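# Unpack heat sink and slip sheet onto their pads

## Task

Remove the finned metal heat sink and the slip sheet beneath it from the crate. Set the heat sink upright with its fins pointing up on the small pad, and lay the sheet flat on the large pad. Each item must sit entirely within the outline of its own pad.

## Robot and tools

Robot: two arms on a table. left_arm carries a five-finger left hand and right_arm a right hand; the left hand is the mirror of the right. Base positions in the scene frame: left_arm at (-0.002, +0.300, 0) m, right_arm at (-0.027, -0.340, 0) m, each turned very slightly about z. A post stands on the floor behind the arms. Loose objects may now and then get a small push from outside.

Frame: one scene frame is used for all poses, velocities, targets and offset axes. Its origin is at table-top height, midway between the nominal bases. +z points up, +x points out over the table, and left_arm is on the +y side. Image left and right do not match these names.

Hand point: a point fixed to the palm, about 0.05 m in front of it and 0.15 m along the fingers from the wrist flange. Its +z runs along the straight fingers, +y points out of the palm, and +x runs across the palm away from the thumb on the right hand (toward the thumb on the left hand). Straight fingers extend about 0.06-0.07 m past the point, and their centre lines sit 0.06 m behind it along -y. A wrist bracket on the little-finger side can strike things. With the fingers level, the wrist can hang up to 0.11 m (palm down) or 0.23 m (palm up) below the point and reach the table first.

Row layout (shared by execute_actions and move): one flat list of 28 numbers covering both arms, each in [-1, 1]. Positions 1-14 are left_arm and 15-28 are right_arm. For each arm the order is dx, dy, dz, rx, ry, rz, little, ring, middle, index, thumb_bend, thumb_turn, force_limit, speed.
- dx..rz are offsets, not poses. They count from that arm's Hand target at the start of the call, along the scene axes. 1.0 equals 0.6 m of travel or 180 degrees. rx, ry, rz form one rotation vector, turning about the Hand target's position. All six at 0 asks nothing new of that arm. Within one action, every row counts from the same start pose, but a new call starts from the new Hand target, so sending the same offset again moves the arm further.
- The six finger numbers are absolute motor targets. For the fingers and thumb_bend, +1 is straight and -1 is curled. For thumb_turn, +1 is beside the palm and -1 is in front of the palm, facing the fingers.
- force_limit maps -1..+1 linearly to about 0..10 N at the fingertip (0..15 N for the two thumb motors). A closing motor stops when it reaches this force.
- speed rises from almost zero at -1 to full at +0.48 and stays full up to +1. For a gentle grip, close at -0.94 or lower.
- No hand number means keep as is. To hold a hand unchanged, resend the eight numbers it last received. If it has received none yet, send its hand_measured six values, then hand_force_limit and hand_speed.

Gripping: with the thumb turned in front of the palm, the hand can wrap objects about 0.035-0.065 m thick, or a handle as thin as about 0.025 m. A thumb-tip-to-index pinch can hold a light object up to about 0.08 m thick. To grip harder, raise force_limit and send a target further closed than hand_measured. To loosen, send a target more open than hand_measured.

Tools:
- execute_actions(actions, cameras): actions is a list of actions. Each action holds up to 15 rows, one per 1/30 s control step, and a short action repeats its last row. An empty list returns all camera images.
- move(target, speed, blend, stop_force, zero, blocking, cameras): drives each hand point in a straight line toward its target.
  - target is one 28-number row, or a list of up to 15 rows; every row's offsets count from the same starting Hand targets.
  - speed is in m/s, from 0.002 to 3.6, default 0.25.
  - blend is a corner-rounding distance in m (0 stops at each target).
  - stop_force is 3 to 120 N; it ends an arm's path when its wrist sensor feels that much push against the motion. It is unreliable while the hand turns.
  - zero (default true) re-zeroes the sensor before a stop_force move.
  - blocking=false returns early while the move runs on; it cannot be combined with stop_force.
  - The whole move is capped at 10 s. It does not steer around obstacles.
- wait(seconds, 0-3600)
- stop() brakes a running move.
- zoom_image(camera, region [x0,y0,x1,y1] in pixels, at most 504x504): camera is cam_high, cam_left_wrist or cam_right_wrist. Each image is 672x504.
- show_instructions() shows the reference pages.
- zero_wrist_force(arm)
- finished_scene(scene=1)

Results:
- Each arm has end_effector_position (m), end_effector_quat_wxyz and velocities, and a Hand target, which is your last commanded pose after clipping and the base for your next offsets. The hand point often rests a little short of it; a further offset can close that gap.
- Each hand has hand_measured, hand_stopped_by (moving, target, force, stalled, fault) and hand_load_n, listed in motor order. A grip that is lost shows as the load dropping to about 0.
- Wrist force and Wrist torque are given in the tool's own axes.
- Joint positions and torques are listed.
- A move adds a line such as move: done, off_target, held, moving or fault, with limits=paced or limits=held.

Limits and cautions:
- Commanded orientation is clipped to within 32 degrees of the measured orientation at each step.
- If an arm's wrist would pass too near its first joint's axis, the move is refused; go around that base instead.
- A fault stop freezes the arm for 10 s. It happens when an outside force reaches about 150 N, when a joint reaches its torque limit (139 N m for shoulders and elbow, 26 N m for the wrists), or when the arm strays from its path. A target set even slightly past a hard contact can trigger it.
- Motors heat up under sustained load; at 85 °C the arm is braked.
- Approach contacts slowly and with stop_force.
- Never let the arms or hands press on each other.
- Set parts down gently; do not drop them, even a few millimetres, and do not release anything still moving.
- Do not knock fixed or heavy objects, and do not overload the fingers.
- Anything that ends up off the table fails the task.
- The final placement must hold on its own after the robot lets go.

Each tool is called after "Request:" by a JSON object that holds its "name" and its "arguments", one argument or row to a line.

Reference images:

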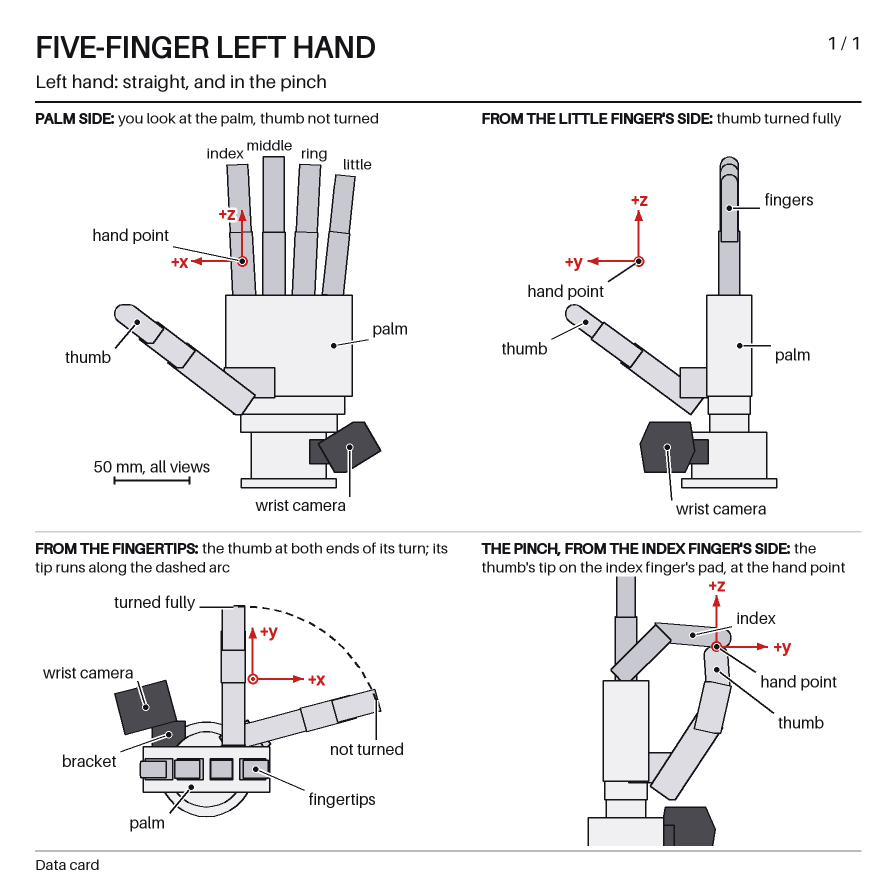

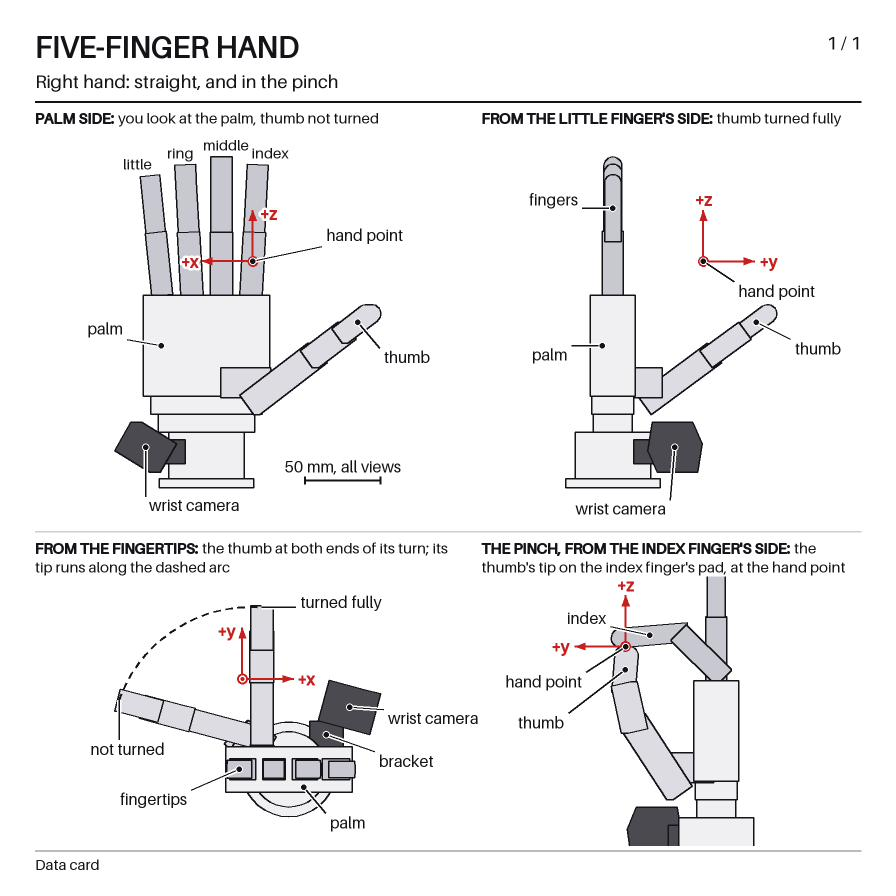

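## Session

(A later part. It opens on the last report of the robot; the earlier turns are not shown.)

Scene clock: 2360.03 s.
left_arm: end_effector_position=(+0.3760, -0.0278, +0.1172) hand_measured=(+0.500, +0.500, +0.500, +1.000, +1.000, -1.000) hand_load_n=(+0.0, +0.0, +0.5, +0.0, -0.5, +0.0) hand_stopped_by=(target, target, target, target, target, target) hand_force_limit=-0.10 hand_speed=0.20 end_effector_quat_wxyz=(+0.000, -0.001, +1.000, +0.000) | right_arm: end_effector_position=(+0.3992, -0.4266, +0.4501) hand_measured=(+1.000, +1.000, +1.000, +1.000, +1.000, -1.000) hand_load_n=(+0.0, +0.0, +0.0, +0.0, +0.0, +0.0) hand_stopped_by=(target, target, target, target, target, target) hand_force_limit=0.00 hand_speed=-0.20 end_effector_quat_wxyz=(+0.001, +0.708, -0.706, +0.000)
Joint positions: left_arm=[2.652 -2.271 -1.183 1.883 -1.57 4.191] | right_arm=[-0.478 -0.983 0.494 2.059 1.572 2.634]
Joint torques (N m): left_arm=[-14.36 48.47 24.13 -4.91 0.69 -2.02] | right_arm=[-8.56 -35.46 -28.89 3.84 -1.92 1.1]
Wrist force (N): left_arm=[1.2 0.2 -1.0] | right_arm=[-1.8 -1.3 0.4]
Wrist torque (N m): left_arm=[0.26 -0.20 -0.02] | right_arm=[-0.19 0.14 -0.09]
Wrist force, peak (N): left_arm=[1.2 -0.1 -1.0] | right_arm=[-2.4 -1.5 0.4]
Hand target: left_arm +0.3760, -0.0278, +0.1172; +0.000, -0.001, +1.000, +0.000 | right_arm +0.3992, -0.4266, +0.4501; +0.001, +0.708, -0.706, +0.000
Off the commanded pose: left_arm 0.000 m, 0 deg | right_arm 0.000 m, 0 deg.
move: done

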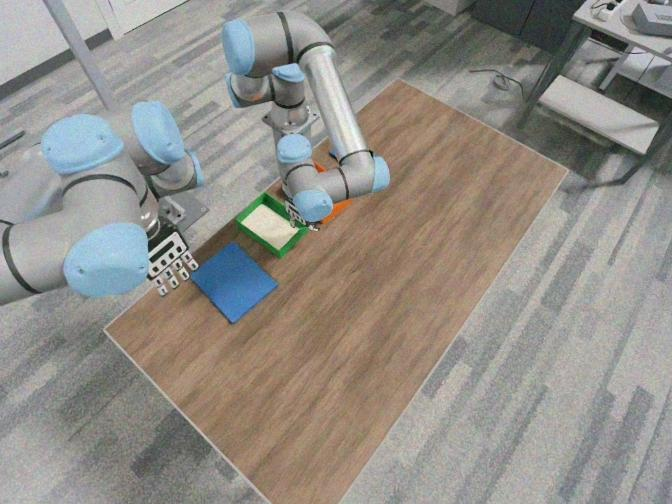

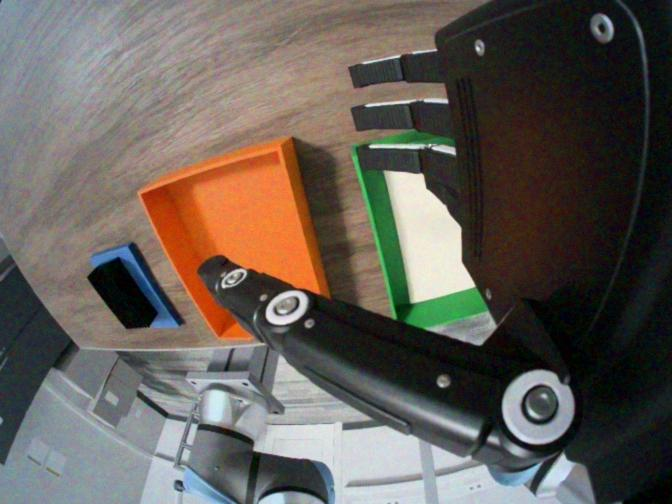

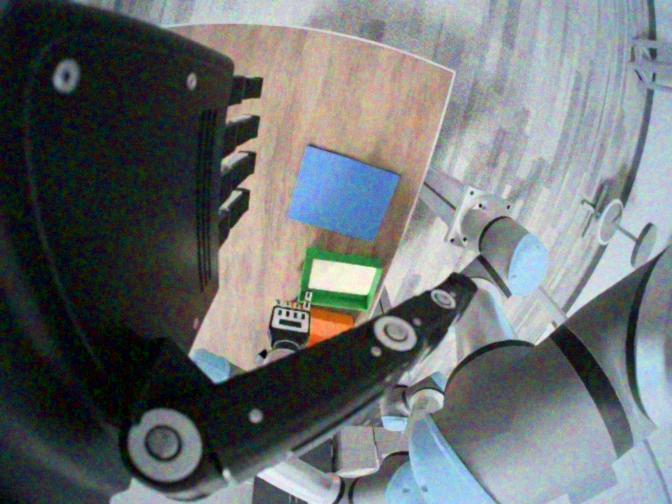

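Request:
{"name": "move", "arguments": {
  "target": [
    [0,0,0,0,0,0,0.5,0.5,0.5,1,1,-1,-0.1,0.2,-0.065,0.25,-0.383,0,0,0,1,1,1,1,1,-1,0,-0.2]
  ],
  "speed": 0.2,
  "cameras": ["all"]
}}

Request:
{"name": "zoom_image", "arguments": {
  "camera": "cam_right_wrist",
  "region": [200, 130, 460, 400]
}}

Scene clock: 2388.63 s.
left_arm: end_effector_position=(+0.3760, -0.0278, +0.1172) hand_measured=(+0.500, +0.500, +0.500, +1.000, +1.000, -1.000) hand_load_n=(+0.0, +0.0, +0.0, +0.0, +0.0, +0.0) hand_stopped_by=(target, target, target, target, target, target) hand_force_limit=-0.10 hand_speed=0.20 end_effector_quat_wxyz=(+0.000, -0.001, +1.000, +0.000) | right_arm: end_effector_position=(+0.3602, -0.2766, +0.2204) hand_measured=(+1.000, +1.000, +1.000, +1.000, +1.000, -1.000) hand_load_n=(+0.0, +0.0, +0.0, +0.0, +0.0, +0.0) hand_stopped_by=(target, target, target, target, target, target) hand_force_limit=0.00 hand_speed=-0.20 end_effector_quat_wxyz=(+0.001, +0.708, -0.706, +0.000)
Joint positions: left_arm=[2.652 -2.271 -1.183 1.883 -1.57 4.191] | right_arm=[-0.201 -1.218 1.452 1.337 1.572 2.912]
Joint torques (N m): left_arm=[-13.54 48.16 26.77 -4.99 0.82 -2.13] | right_arm=[9.12 -27.72 -3.25 1.25 1.92 1.57]
Wrist force (N): left_arm=[0.7 0.1 -0.6] | right_arm=[-2.4 -1.4 0.3]
Wrist torque (N m): left_arm=[0.23 -0.12 -0.05] | right_arm=[-0.18 0.24 -0.15]
Wrist force, peak (N): left_arm=[1.0 0.2 -1.3] | right_arm=[-3.0 -1.5 1.0]
Hand target: left_arm +0.3760, -0.0278, +0.1172; +0.000, -0.001, +1.000, +0.000 | right_arm +0.3602, -0.2766, +0.2203; +0.001, +0.708, -0.706, +0.000
Off the commanded pose: left_arm 0.000 m, 0 deg | right_arm 0.000 m, 0 deg.
move: done

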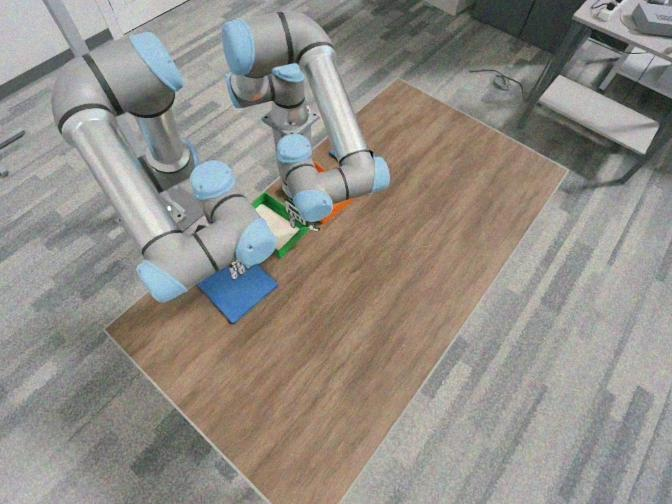

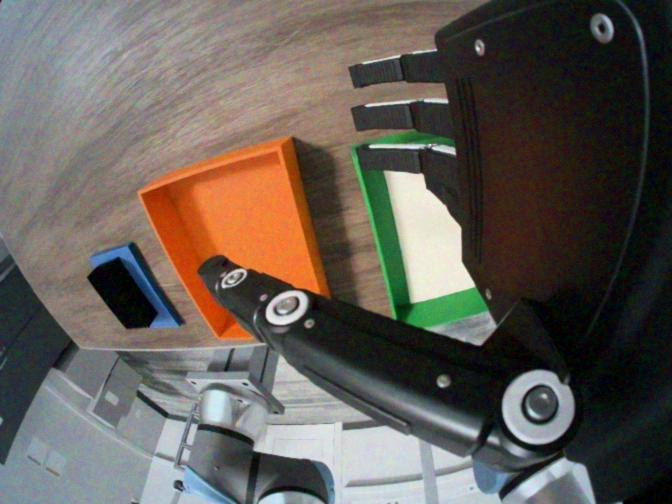

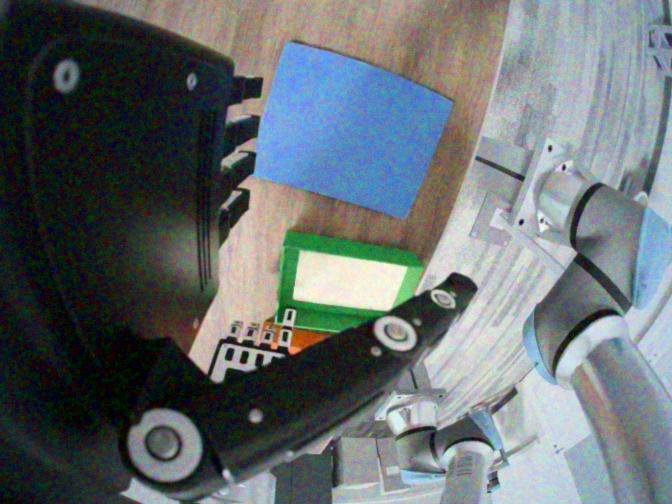

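Scaled by 1.867 from the camera's image (finer frame: 960x720).

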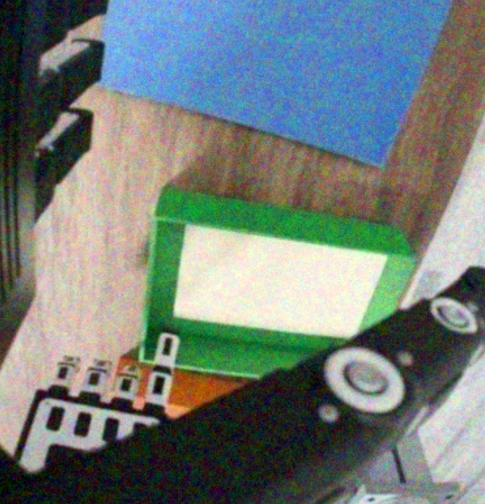

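Request:
{"name": "move", "arguments": {
  "target": [
    [0.0035,0,-0.04,0,0,0,0.5,0.5,0.5,1,1,-1,-0.1,0.2,0,0,0,0,0,0,1,1,1,1,1,-1,0,-0.2],
    [0.0035,0,-0.0815,0,0,0,0.5,0.5,0.5,1,1,-1,-0.1,0.2,0,0,0,0,0,0,1,1,1,1,1,-1,0,-0.2]
  ],
  "speed": 0.015,
  "stop_force": 3,
  "cameras": ["cam_high","cam_right_wrist"]
}}

Request:
{"name": "zoom_image", "arguments": {
  "camera": "cam_right_wrist",
  "region": [260, 220, 440, 360]
}}

Request:
{"name": "zoom_image", "arguments": {
  "camera": "cam_high",
  "region": [240, 190, 325, 265]
}}

Scene clock: 2415.23 s.
left_arm: end_effector_position=(+0.3776, -0.0278, +0.0991) hand_measured=(+0.500, +0.500, +0.500, +1.000, +1.000, -1.000) hand_load_n=(+0.0, +0.0, -1.5, +0.0, +0.0, +0.0) hand_stopped_by=(target, target, target, target, target, target) hand_force_limit=-0.10 hand_speed=0.20 end_effector_quat_wxyz=(+0.000, -0.001, +1.000, +0.000) | right_arm: end_effector_position=(+0.3602, -0.2766, +0.2203) hand_measured=(+1.000, +1.000, +1.000, +1.000, +1.000, -1.000) hand_load_n=(+0.0, +0.0, +0.0, +0.0, -0.5, +0.0) hand_stopped_by=(target, target, target, target, target, target) hand_force_limit=0.00 hand_speed=-0.20 end_effector_quat_wxyz=(+0.001, +0.708, -0.706, +0.000)
Joint positions: left_arm=[2.654 -2.289 -1.201 1.918 -1.57 4.193] | right_arm=[-0.201 -1.218 1.452 1.337 1.572 2.912]
Joint torques (N m): left_arm=[3.06 50.2 24.97 -4.68 0.63 -0.99] | right_arm=[8.75 -28.83 -5.3 0.9 1.88 1.31]
Wrist force (N): left_arm=[0.8 1.3 -2.6] | right_arm=[-2.4 -1.3 0.2]
Wrist torque (N m): left_arm=[0.36 -0.16 -0.14] | right_arm=[-0.18 0.23 -0.15]
Wrist force, peak (N): left_arm=[1.8 0.1 -6.1] | right_arm=[-2.7 -1.6 0.3]
Hand target: left_arm +0.3776, -0.0278, +0.0991; +0.000, -0.001, +1.000, +0.000 (not the last commanded pose) | right_arm +0.3602, -0.2766, +0.2203; +0.001, +0.708, -0.706, +0.000
Off the commanded pose: left_arm 0.031 m, 0 deg | right_arm 0.000 m, 0 deg.
move: contact (left_arm); path passed 0 of 2 targets

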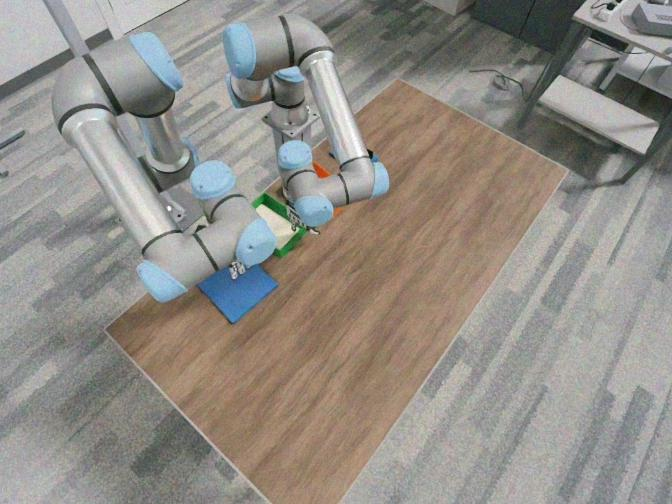

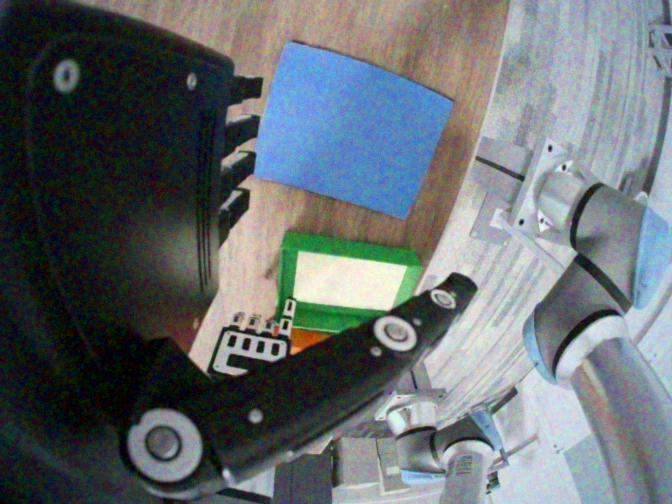

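Scaled by 2.800 from the camera's image (finer frame: 960x720).

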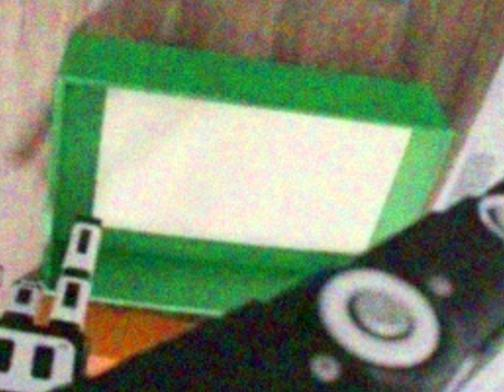

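Scaled by 5.929 from the camera's image (finer frame: 960x720).

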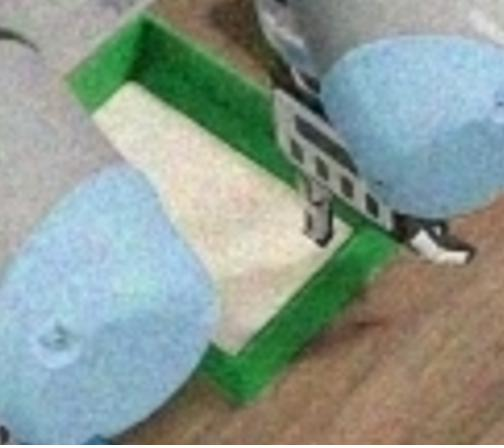

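Request:
{"name": "move", "arguments": {
  "target": [
    [0,0,0.02,0,0,0,-0.8,-0.8,-0.8,1,1,-1,-0.1,0.2,0,0,0,0,0,0,1,1,1,1,1,-1,0,-0.2]
  ],
  "speed": 0.03
}}

Request:
{"name": "move", "arguments": {
  "target": [
    [0,0,-0.085,0,0,0,-0.8,-0.8,-0.8,1,1,-1,-0.1,0.2,0,0,0,0,0,0,1,1,1,1,1,-1,0,-0.2]
  ],
  "speed": 0.015,
  "stop_force": 3,
  "cameras": ["cam_high","cam_right_wrist"]
}}

Request:
{"name": "zoom_image", "arguments": {
  "camera": "cam_right_wrist",
  "region": [260, 220, 440, 360]
}}

Request:
{"name": "zoom_image", "arguments": {
  "camera": "cam_high",
  "region": [240, 190, 325, 265]
}}

Scene clock: 2434.47 s.
left_arm: end_effector_position=(+0.3776, -0.0278, +0.1109) hand_measured=(-0.800, -0.800, -0.800, +1.000, +1.000, -1.000) hand_load_n=(+0.0, +0.5, +0.0, +0.0, +0.0, +0.0) hand_stopped_by=(target, target, target, target, target, target) hand_force_limit=-0.10 hand_speed=0.20 end_effector_quat_wxyz=(+0.000, -0.001, +1.000, +0.000) | right_arm: end_effector_position=(+0.3602, -0.2766, +0.2203) hand_measured=(+1.000, +1.000, +1.000, +1.000, +1.000, -1.000) hand_load_n=(+0.0, +0.0, +0.0, +0.0, +0.0, +0.0) hand_stopped_by=(target, target, target, target, target, target) hand_force_limit=0.00 hand_speed=-0.20 end_effector_quat_wxyz=(+0.001, +0.708, -0.706, +0.000)
Joint positions: left_arm=[2.654 -2.279 -1.186 1.894 -1.57 4.193] | right_arm=[-0.201 -1.218 1.452 1.337 1.572 2.912]
Joint torques (N m): left_arm=[-12.78 48.82 24.97 -5.16 0.67 -1.75] | right_arm=[8.47 -30.01 -5.03 0.9 1.62 1.28]
Wrist force (N): left_arm=[0.7 -0.3 -0.7] | right_arm=[-2.5 -1.6 0.4]
Wrist torque (N m): left_arm=[0.17 -0.11 -0.11] | right_arm=[-0.23 0.26 -0.17]
Wrist force, peak (N): left_arm=[1.0 1.0 -2.8] | right_arm=[-2.8 -1.5 0.4]
Hand target: left_arm +0.3776, -0.0278, +0.1111; +0.000, -0.001, +1.000, +0.000 | right_arm +0.3602, -0.2766, +0.2203; +0.001, +0.708, -0.706, +0.000
Off the commanded pose: left_arm 0.000 m, 0 deg | right_arm 0.000 m, 0 deg.
move: done

Scene clock: 2438.33 s.
left_arm: end_effector_position=(+0.3776, -0.0278, +0.0700) hand_measured=(-0.800, -0.800, -0.800, +1.000, +1.000, -1.000) hand_load_n=(+0.0, +0.0, +0.0, +0.0, +0.0, +0.0) hand_stopped_by=(target, target, target, target, target, target) hand_force_limit=-0.10 hand_speed=0.20 end_effector_quat_wxyz=(+0.000, -0.001, +1.000, +0.000) | right_arm: end_effector_position=(+0.3602, -0.2766, +0.2203) hand_measured=(+1.000, +1.000, +1.000, +1.000, +1.000, -1.000) hand_load_n=(+0.0, +0.5, +0.0, +0.0, +0.0, +0.0) hand_stopped_by=(target, target, target, target, target, target) hand_force_limit=0.00 hand_speed=-0.20 end_effector_quat_wxyz=(+0.001, +0.708, -0.706, +0.000)
Joint positions: left_arm=[2.654 -2.316 -1.233 1.977 -1.57 4.193] | right_arm=[-0.201 -1.218 1.452 1.337 1.572 2.912]
Joint torques (N m): left_arm=[-13.29 47.96 26.14 -4.89 0.45 -1.95] | right_arm=[8.62 -31.56 -4.51 0.96 1.62 1.29]
Wrist force (N): left_arm=[0.8 -0.2 -3.6] | right_arm=[-2.1 -1.1 0.3]
Wrist torque (N m): left_arm=[0.36 -0.11 -0.11] | right_arm=[-0.15 0.20 -0.13]
Wrist force, peak (N): left_arm=[1.1 -0.5 -11.5] | right_arm=[-2.8 -1.7 0.2]
Hand target: left_arm +0.3776, -0.0278, +0.0700; +0.000, -0.001, +1.000, +0.000 (not the last commanded pose) | right_arm +0.3602, -0.2766, +0.2203; +0.001, +0.708, -0.706, +0.000
Off the commanded pose: left_arm 0.010 m, 0 deg | right_arm 0.000 m, 0 deg.
move: contact (left_arm)

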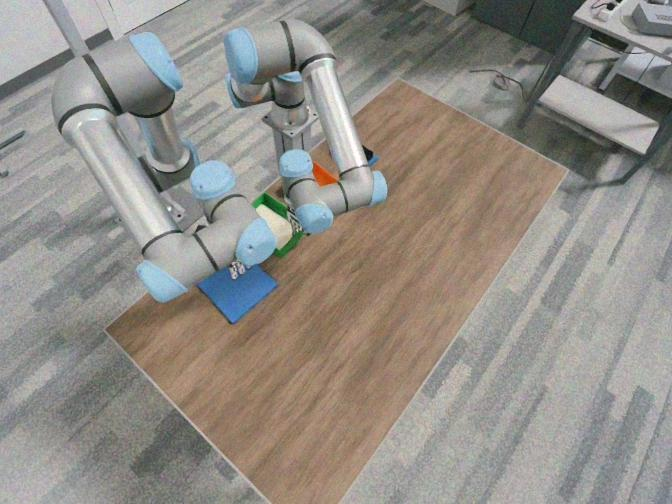

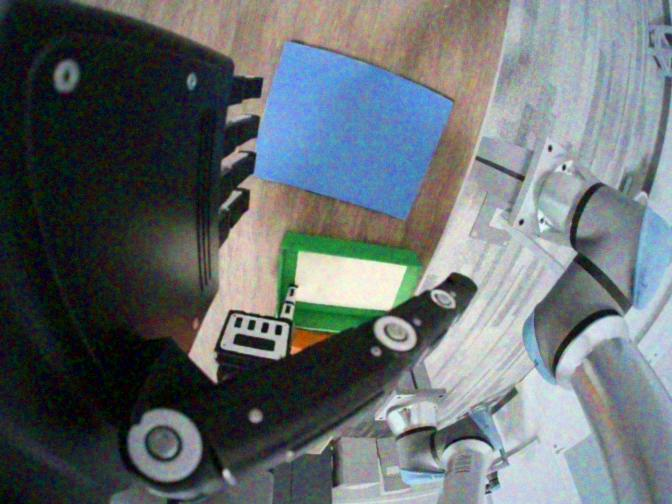

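Scaled by 2.800 from the camera's image (finer frame: 960x720).

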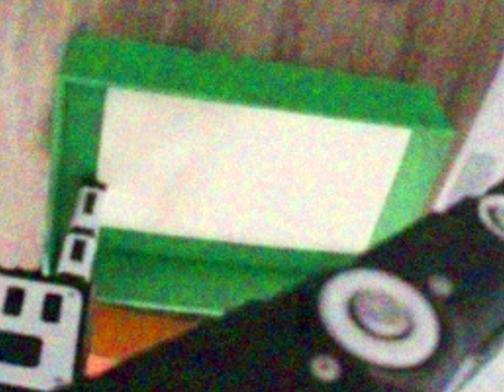

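Scaled by 5.929 from the camera's image (finer frame: 960x720).

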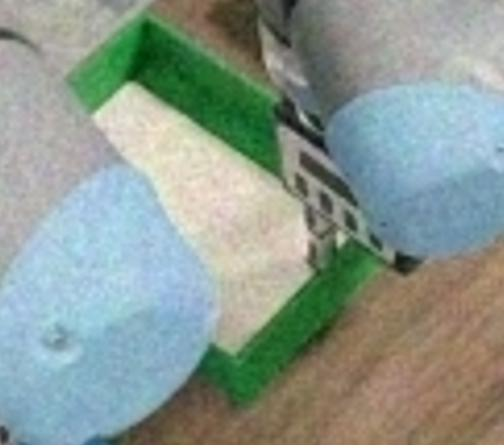

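Request:
{"name": "move", "arguments": {
  "target": [
    [0,0,0.01,0,0,0,-0.8,-0.8,-0.8,1,1,-1,-0.1,0.2,0,0,0,0,0,0,1,1,1,1,1,-1,0,-0.2],
    [0.0085,0,0.01,0,0,0,-0.8,-0.8,-0.8,1,1,-1,-0.1,0.2,0,0,0,0,0,0,1,1,1,1,1,-1,0,-0.2]
  ],
  "speed": 0.03
}}

Request:
{"name": "move", "arguments": {
  "target": [
    [0,0,-0.025,0,0,0,-0.8,-0.8,-0.8,1,1,-1,-0.1,0.2,0,0,0,0,0,0,1,1,1,1,1,-1,0,-0.2]
  ],
  "speed": 0.008,
  "stop_force": 3,
  "cameras": ["cam_high","cam_right_wrist"]
}}

Request:
{"name": "zoom_image", "arguments": {
  "camera": "cam_right_wrist",
  "region": [260, 220, 440, 360]
}}

Scene clock: 2451.87 s.
left_arm: end_effector_position=(+0.3826, -0.0279, +0.0760) hand_measured=(-0.800, -0.800, -0.800, +1.000, +1.000, -1.000) hand_load_n=(+0.0, +0.0, +0.0, +0.0, +0.0, +0.0) hand_stopped_by=(target, target, target, target, target, target) hand_force_limit=-0.10 hand_speed=0.20 end_effector_quat_wxyz=(+0.000, -0.001, +1.000, +0.000) | right_arm: end_effector_position=(+0.3602, -0.2766, +0.2203) hand_measured=(+1.000, +1.000, +1.000, +1.000, +1.000, -1.000) hand_load_n=(+0.0, +0.0, +0.0, -0.5, +0.0, +0.0) hand_stopped_by=(target, target, target, target, target, target) hand_force_limit=0.00 hand_speed=-0.20 end_effector_quat_wxyz=(+0.001, +0.708, -0.706, +0.000)
Joint positions: left_arm=[2.658 -2.319 -1.211 1.958 -1.57 4.197] | right_arm=[-0.201 -1.218 1.452 1.337 1.572 2.912]
Joint torques (N m): left_arm=[13.25 34.42 25.6 -4.49 0.74 2] | right_arm=[8.11 -34.22 -4.71 1.11 1.68 1.24]
Wrist force (N): left_arm=[0.5 -0.3 -1.0] | right_arm=[-2.3 -1.5 0.1]
Wrist torque (N m): left_arm=[0.19 -0.07 -0.13] | right_arm=[-0.19 0.24 -0.15]
Wrist force, peak (N): left_arm=[1.2 -0.1 -4.0] | right_arm=[-2.7 -1.8 0.1]
Hand target: left_arm +0.3827, -0.0278, +0.0760; +0.000, -0.001, +1.000, +0.000 | right_arm +0.3602, -0.2766, +0.2203; +0.001, +0.708, -0.706, +0.000
Off the commanded pose: left_arm 0.000 m, 0 deg | right_arm 0.000 m, 0 deg.
move: done

Scene clock: 2453.97 s.
left_arm: end_effector_position=(+0.3827, -0.0278, +0.0685) hand_measured=(-0.800, -0.800, -0.800, +1.000, +1.000, -1.000) hand_load_n=(+0.0, +0.0, +0.0, +0.0, +0.0, +0.0) hand_stopped_by=(target, target, target, target, target, target) hand_force_limit=-0.10 hand_speed=0.20 end_effector_quat_wxyz=(+0.000, -0.001, +1.000, +0.000) | right_arm: end_effector_position=(+0.3602, -0.2766, +0.2203) hand_measured=(+1.000, +1.000, +1.000, +1.000, +1.000, -1.000) hand_load_n=(+0.0, +0.0, +0.0, +0.0, +0.0, +0.0) hand_stopped_by=(target, target, target, target, target, target) hand_force_limit=0.00 hand_speed=-0.20 end_effector_quat_wxyz=(+0.001, +0.708, -0.706, +0.000)
Joint positions: left_arm=[2.658 -2.326 -1.219 1.973 -1.57 4.197] | right_arm=[-0.201 -1.218 1.452 1.337 1.572 2.912]
Joint torques (N m): left_arm=[13.79 49.66 25.32 -4.45 0.03 1.96] | right_arm=[8.81 -34.94 -4.98 1.03 1.71 1.08]
Wrist force (N): left_arm=[1.0 -0.3 -4.1] | right_arm=[-2.1 -1.5 0.3]
Wrist torque (N m): left_arm=[0.39 -0.19 -0.10] | right_arm=[-0.20 0.21 -0.15]
Wrist force, peak (N): left_arm=[1.4 -0.2 -8.2] | right_arm=[-2.7 -1.7 0.4]
Hand target: left_arm +0.3827, -0.0278, +0.0685; +0.000, -0.001, +1.000, +0.000 (not the last commanded pose) | right_arm +0.3602, -0.2766, +0.2203; +0.001, +0.708, -0.706, +0.000
Off the commanded pose: left_arm 0.007 m, 0 deg | right_arm 0.000 m, 0 deg.
move: contact (left_arm)

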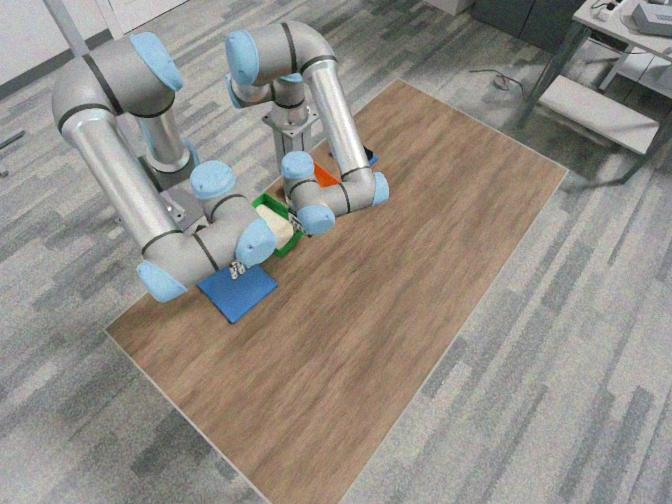

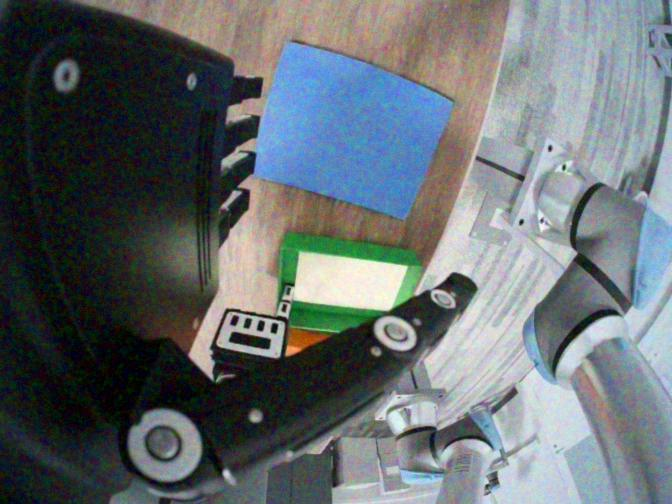

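Scaled by 2.800 from the camera's image (finer frame: 960x720).

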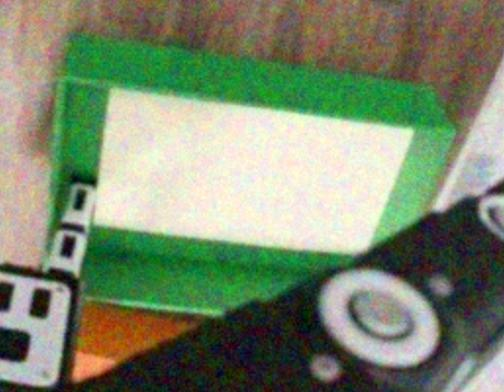

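Request:
{"name": "move", "arguments": {
  "target": [
    [0,0,0.0012,0,0,0,-0.8,-0.8,-0.8,1,1,-1,-0.1,0.2,0,0,0,0,0,0,1,1,1,1,1,-1,0,-0.2],
    [-0.0062,0,0.0012,0,0,0,-0.8,-0.8,-0.8,1,1,-1,-0.1,0.2,0,0,0,0,0,0,1,1,1,1,1,-1,0,-0.2],
    [-0.0092,0,0.0178,0,0,0,-0.8,-0.8,-0.8,1,1,-1,-0.1,0.2,0,0,0,0,0,0,1,1,1,1,1,-1,0,-0.2],
    [-0.0132,0,0.0345,0,0,0,-0.8,-0.8,-0.8,1,1,-1,-0.1,0.2,0,0,0,0,0,0,1,1,1,1,1,-1,0,-0.2],
    [-0.018,0,0.0512,0,0,0,-0.8,-0.8,-0.8,1,1,-1,-0.1,0.2,0,0,0,0,0,0,1,1,1,1,1,-1,0,-0.2]
  ],
  "speed": 0.012,
  "blend": 0.001,
  "cameras": ["cam_high","cam_right_wrist","cam_left_wrist"]
}}

Request:
{"name": "zoom_image", "arguments": {
  "camera": "cam_right_wrist",
  "region": [260, 220, 440, 360]
}}

Request:
{"name": "zoom_image", "arguments": {
  "camera": "cam_high",
  "region": [240, 190, 325, 265]
}}

Scene clock: 2492.60 s.
left_arm: end_effector_position=(+0.3720, -0.0278, +0.0990) hand_measured=(-0.800, -0.800, -0.800, +1.000, +1.000, -1.000) hand_load_n=(+0.0, +0.0, +0.0, +0.0, +0.0, +0.0) hand_stopped_by=(target, target, target, target, target, target) hand_force_limit=-0.10 hand_speed=0.20 end_effector_quat_wxyz=(+0.000, -0.001, +1.000, +0.000) | right_arm: end_effector_position=(+0.3602, -0.2766, +0.2203) hand_measured=(+1.000, +1.000, +1.000, +1.000, +1.000, -1.000) hand_load_n=(+0.0, +0.0, +0.0, +0.0, -0.5, +0.0) hand_stopped_by=(target, target, target, target, target, target) hand_force_limit=0.00 hand_speed=-0.20 end_effector_quat_wxyz=(+0.001, +0.708, -0.706, +0.000)
Joint positions: left_arm=[2.649 -2.279 -1.219 1.926 -1.57 4.188] | right_arm=[-0.201 -1.218 1.452 1.337 1.572 2.912]
Joint torques (N m): left_arm=[-15.12 48.73 24.77 -4.72 0.65 -2.35] | right_arm=[9.11 -38.17 -4.86 1.07 1.68 1.14]
Wrist force (N): left_arm=[0.5 0.0 -0.5] | right_arm=[-2.5 -1.5 0.4]
Wrist torque (N m): left_arm=[0.20 -0.12 -0.06] | right_arm=[-0.20 0.26 -0.17]
Wrist force, peak (N): left_arm=[1.1 -0.4 -4.2] | right_arm=[-2.7 -1.7 0.4]
Hand target: left_arm +0.3719, -0.0278, +0.0992; +0.000, -0.001, +1.000, +0.000 | right_arm +0.3602, -0.2766, +0.2203; +0.001, +0.708, -0.706, +0.000
Off the commanded pose: left_arm 0.000 m, 0 deg | right_arm 0.000 m, 0 deg.
move: done; blend cut to 0.0004 m at target 1

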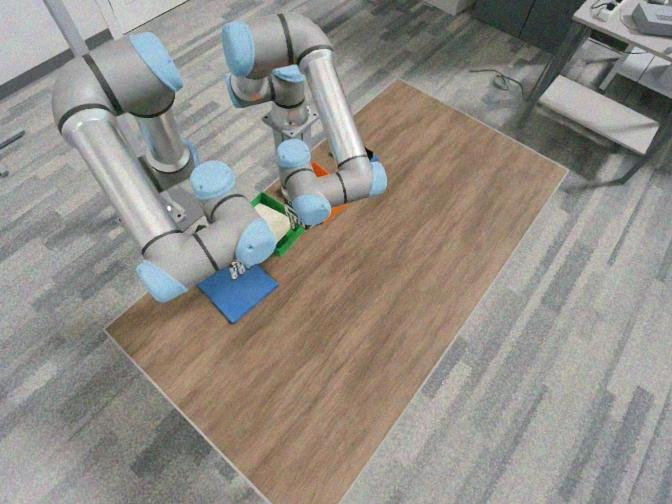

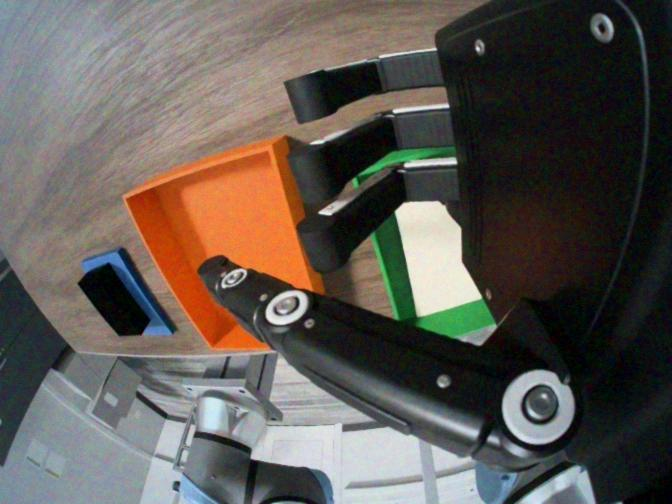

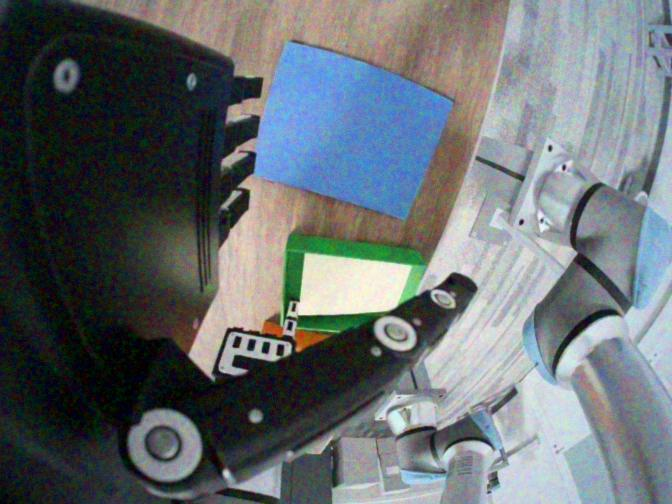

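Scaled by 2.800 from the camera's image (finer frame: 960x720).

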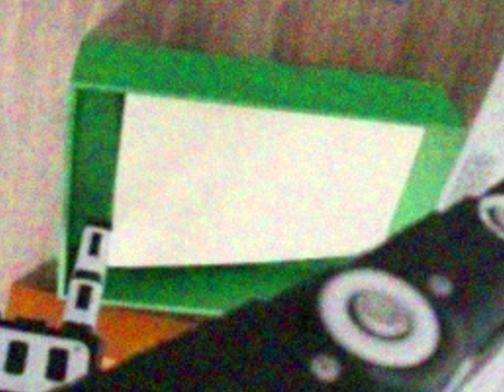

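Scaled by 5.929 from the camera's image (finer frame: 960x720).

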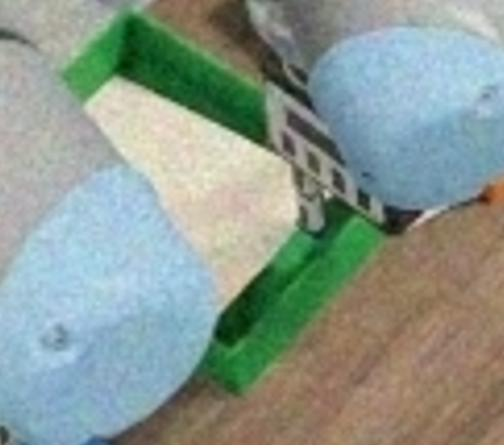

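Request:
{"name": "move", "arguments": {
  "target": [
    [-0.0068,0,0.0167,0,0,0,-0.8,-0.8,-0.8,1,1,-1,-0.1,0.2,0,0,0,0,0,0,1,1,1,1,1,-1,0,-0.2],
    [-0.0145,0,0.0333,0,0,0,-0.8,-0.8,-0.8,1,1,-1,-0.1,0.2,0,0,0,0,0,0,1,1,1,1,1,-1,0,-0.2]
  ],
  "speed": 0.012,
  "blend": 0.001,
  "cameras": ["cam_high","cam_right_wrist"]
}}

Request:
{"name": "zoom_image", "arguments": {
  "camera": "cam_right_wrist",
  "region": [260, 220, 440, 360]
}}

Request:
{"name": "zoom_image", "arguments": {
  "camera": "cam_high",
  "region": [240, 190, 325, 265]
}}

Scene clock: 2506.07 s.
left_arm: end_effector_position=(+0.3633, -0.0278, +0.1190) hand_measured=(-0.800, -0.800, -0.800, +1.000, +1.000, -1.000) hand_load_n=(+0.0, +0.0, +0.0, +0.0, +0.0, +0.0) hand_stopped_by=(target, target, target, target, target, target) hand_force_limit=-0.10 hand_speed=0.20 end_effector_quat_wxyz=(+0.000, -0.001, +1.000, +0.000) | right_arm: end_effector_position=(+0.3602, -0.2766, +0.2203) hand_measured=(+1.000, +1.000, +1.000, +1.000, +1.000, -1.000) hand_load_n=(+0.0, +0.0, +0.0, +0.0, +0.0, +0.0) hand_stopped_by=(target, target, target, target, target, target) hand_force_limit=0.00 hand_speed=-0.20 end_effector_quat_wxyz=(+0.001, +0.708, -0.706, +0.000)
Joint positions: left_arm=[2.641 -2.247 -1.22 1.895 -1.57 4.18] | right_arm=[-0.201 -1.218 1.452 1.337 1.572 2.912]
Joint torques (N m): left_arm=[-14.49 48.37 11.35 -5.04 1 -2.27] | right_arm=[8.23 -40.19 -5.08 1.07 1.74 0.93]
Wrist force (N): left_arm=[0.2 0.2 -1.1] | right_arm=[-2.1 -1.7 0.4]
Wrist torque (N m): left_arm=[0.27 -0.11 -0.09] | right_arm=[-0.24 0.20 -0.15]
Wrist force, peak (N): left_arm=[0.0 0.0 -1.2] | right_arm=[-2.5 -1.9 0.3]
Hand target: left_arm +0.3632, -0.0278, +0.1192; +0.000, -0.001, +1.000, +0.000 | right_arm +0.3602, -0.2766, +0.2203; +0.001, +0.708, -0.706, +0.000
Off the commanded pose: left_arm 0.000 m, 0 deg | right_arm 0.000 m, 0 deg.
move: done

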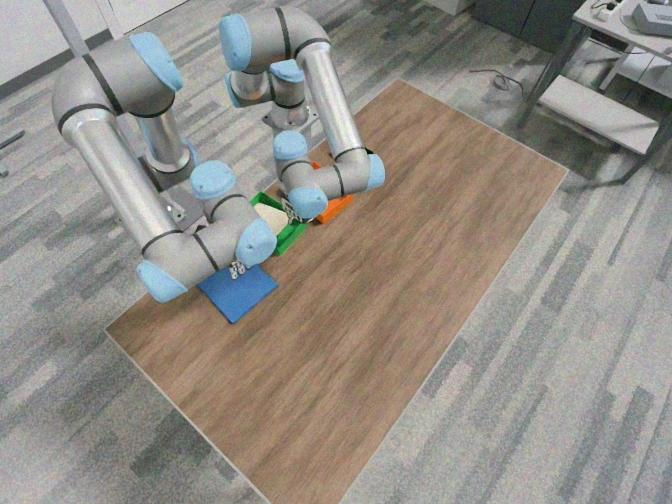

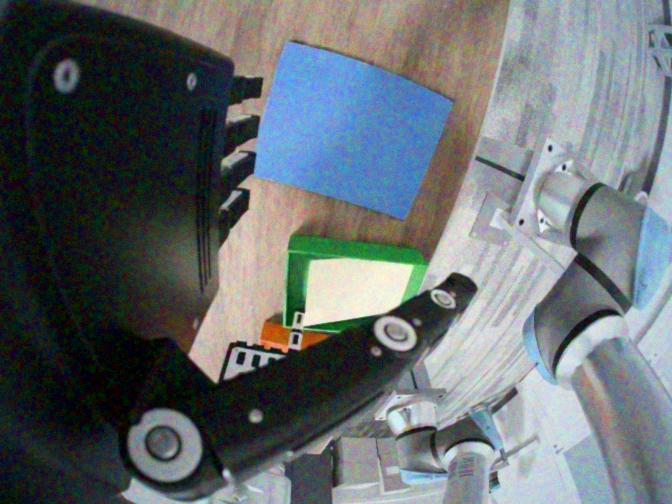

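Scaled by 2.800 from the camera's image (finer frame: 960x720).

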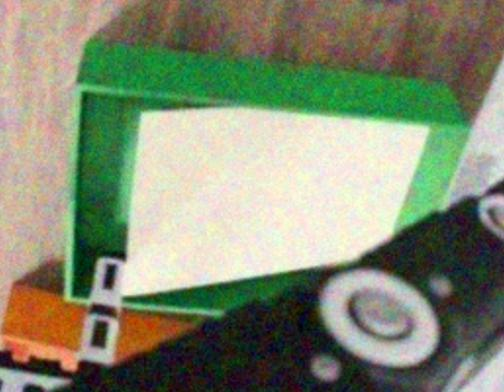

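Scaled by 5.929 from the camera's image (finer frame: 960x720).

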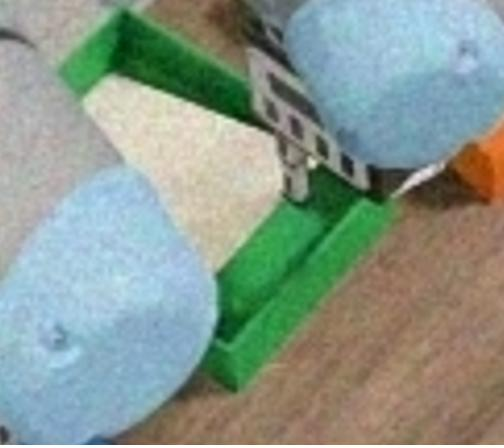

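Request:
{"name": "move", "arguments": {
  "target": [
    [-0.0005,0.0099,-0.011,-0.0333,0,0,-0.8,-0.8,-0.8,1,1,-1,-0.1,0.2,0,0,0,0,0,0,1,1,1,1,1,-1,0,-0.2],
    [-0.001,0.0186,-0.023,-0.0667,0,0,-0.8,-0.8,-0.8,1,1,-1,-0.1,0.2,0,0,0,0,0,0,1,1,1,1,1,-1,0,-0.2],
    [-0.0015,0.026,-0.0358,-0.1,0,0,-0.8,-0.8,-0.8,1,1,-1,-0.1,0.2,0,0,0,0,0,0,1,1,1,1,1,-1,0,-0.2],
    [-0.002,0.032,-0.0493,-0.1333,0,0,-0.8,-0.8,-0.8,1,1,-1,-0.1,0.2,0,0,0,0,0,0,1,1,1,1,1,-1,0,-0.2],
    [-0.0025,0.0366,-0.0634,-0.1667,0,0,-0.8,-0.8,-0.8,1,1,-1,-0.1,0.2,0,0,0,0,0,0,1,1,1,1,1,-1,0,-0.2]
  ],
  "speed": 0.04,
  "blend": 0.001,
  "cameras": ["cam_high","cam_right_wrist"]
}}

Request:
{"name": "zoom_image", "arguments": {
  "camera": "cam_right_wrist",
  "region": [260, 220, 440, 360]
}}

Request:
{"name": "zoom_image", "arguments": {
  "camera": "cam_high",
  "region": [240, 190, 325, 265]
}}

Scene clock: 2620.63 s.
left_arm: end_effector_position=(+0.3617, -0.0059, +0.0812) hand_measured=(-0.800, -0.800, -0.800, +1.000, +1.000, -1.000) hand_load_n=(+0.0, +0.0, +0.0, +0.0, +0.0, +0.0) hand_stopped_by=(target, target, target, target, target, target) hand_force_limit=-0.10 hand_speed=0.20 end_effector_quat_wxyz=(-0.001, -0.001, +0.966, -0.259) | right_arm: end_effector_position=(+0.3602, -0.2766, +0.2203) hand_measured=(+1.000, +1.000, +1.000, +1.000, +1.000, -1.000) hand_load_n=(+0.0, +0.0, +0.0, +0.0, +0.0, +0.0) hand_stopped_by=(target, target, target, target, target, target) hand_force_limit=0.00 hand_speed=-0.20 end_effector_quat_wxyz=(+0.001, +0.708, -0.706, +0.000)
Joint positions: left_arm=[2.935 -2.056 -1.614 2.233 -1.063 4.439] | right_arm=[-0.201 -1.218 1.452 1.337 1.572 2.912]
Joint torques (N m): left_arm=[12.35 41.06 8.05 0.13 2.31 1.54] | right_arm=[8.22 -39.72 -6.01 1.2 1.69 0.9]
Wrist force (N): left_arm=[0.4 0.8 -1.0] | right_arm=[-2.4 -1.3 0.1]
Wrist torque (N m): left_arm=[0.31 -0.06 -0.12] | right_arm=[-0.16 0.25 -0.15]
Wrist force, peak (N): left_arm=[0.3 0.9 -1.3] | right_arm=[-2.5 -1.9 0.6]
Hand target: left_arm +0.3617, -0.0059, +0.0811; -0.001, -0.001, +0.966, -0.259 | right_arm +0.3602, -0.2766, +0.2203; +0.001, +0.708, -0.706, +0.000
Off the commanded pose: left_arm 0.000 m, 0 deg | right_arm 0.000 m, 0 deg.
move: done

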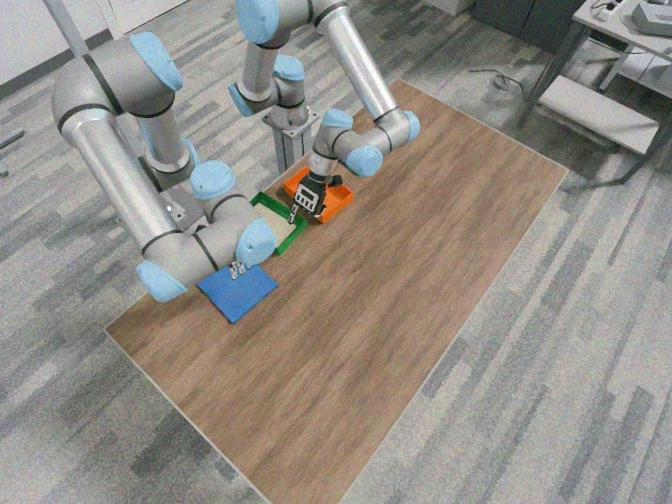

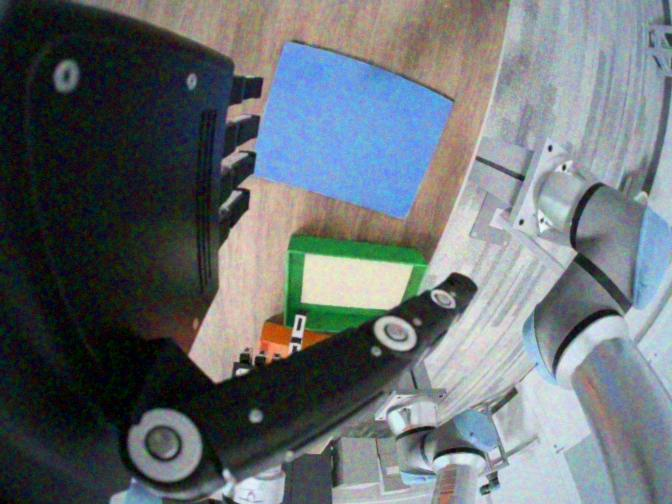

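Scaled by 2.800 from the camera's image (finer frame: 960x720).

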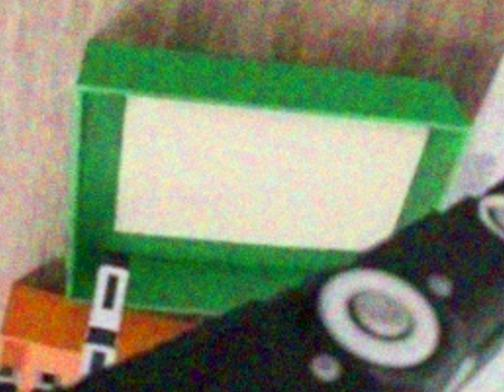

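Scaled by 5.929 from the camera's image (finer frame: 960x720).

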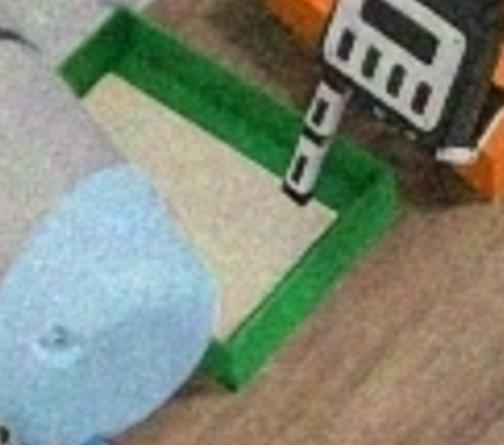

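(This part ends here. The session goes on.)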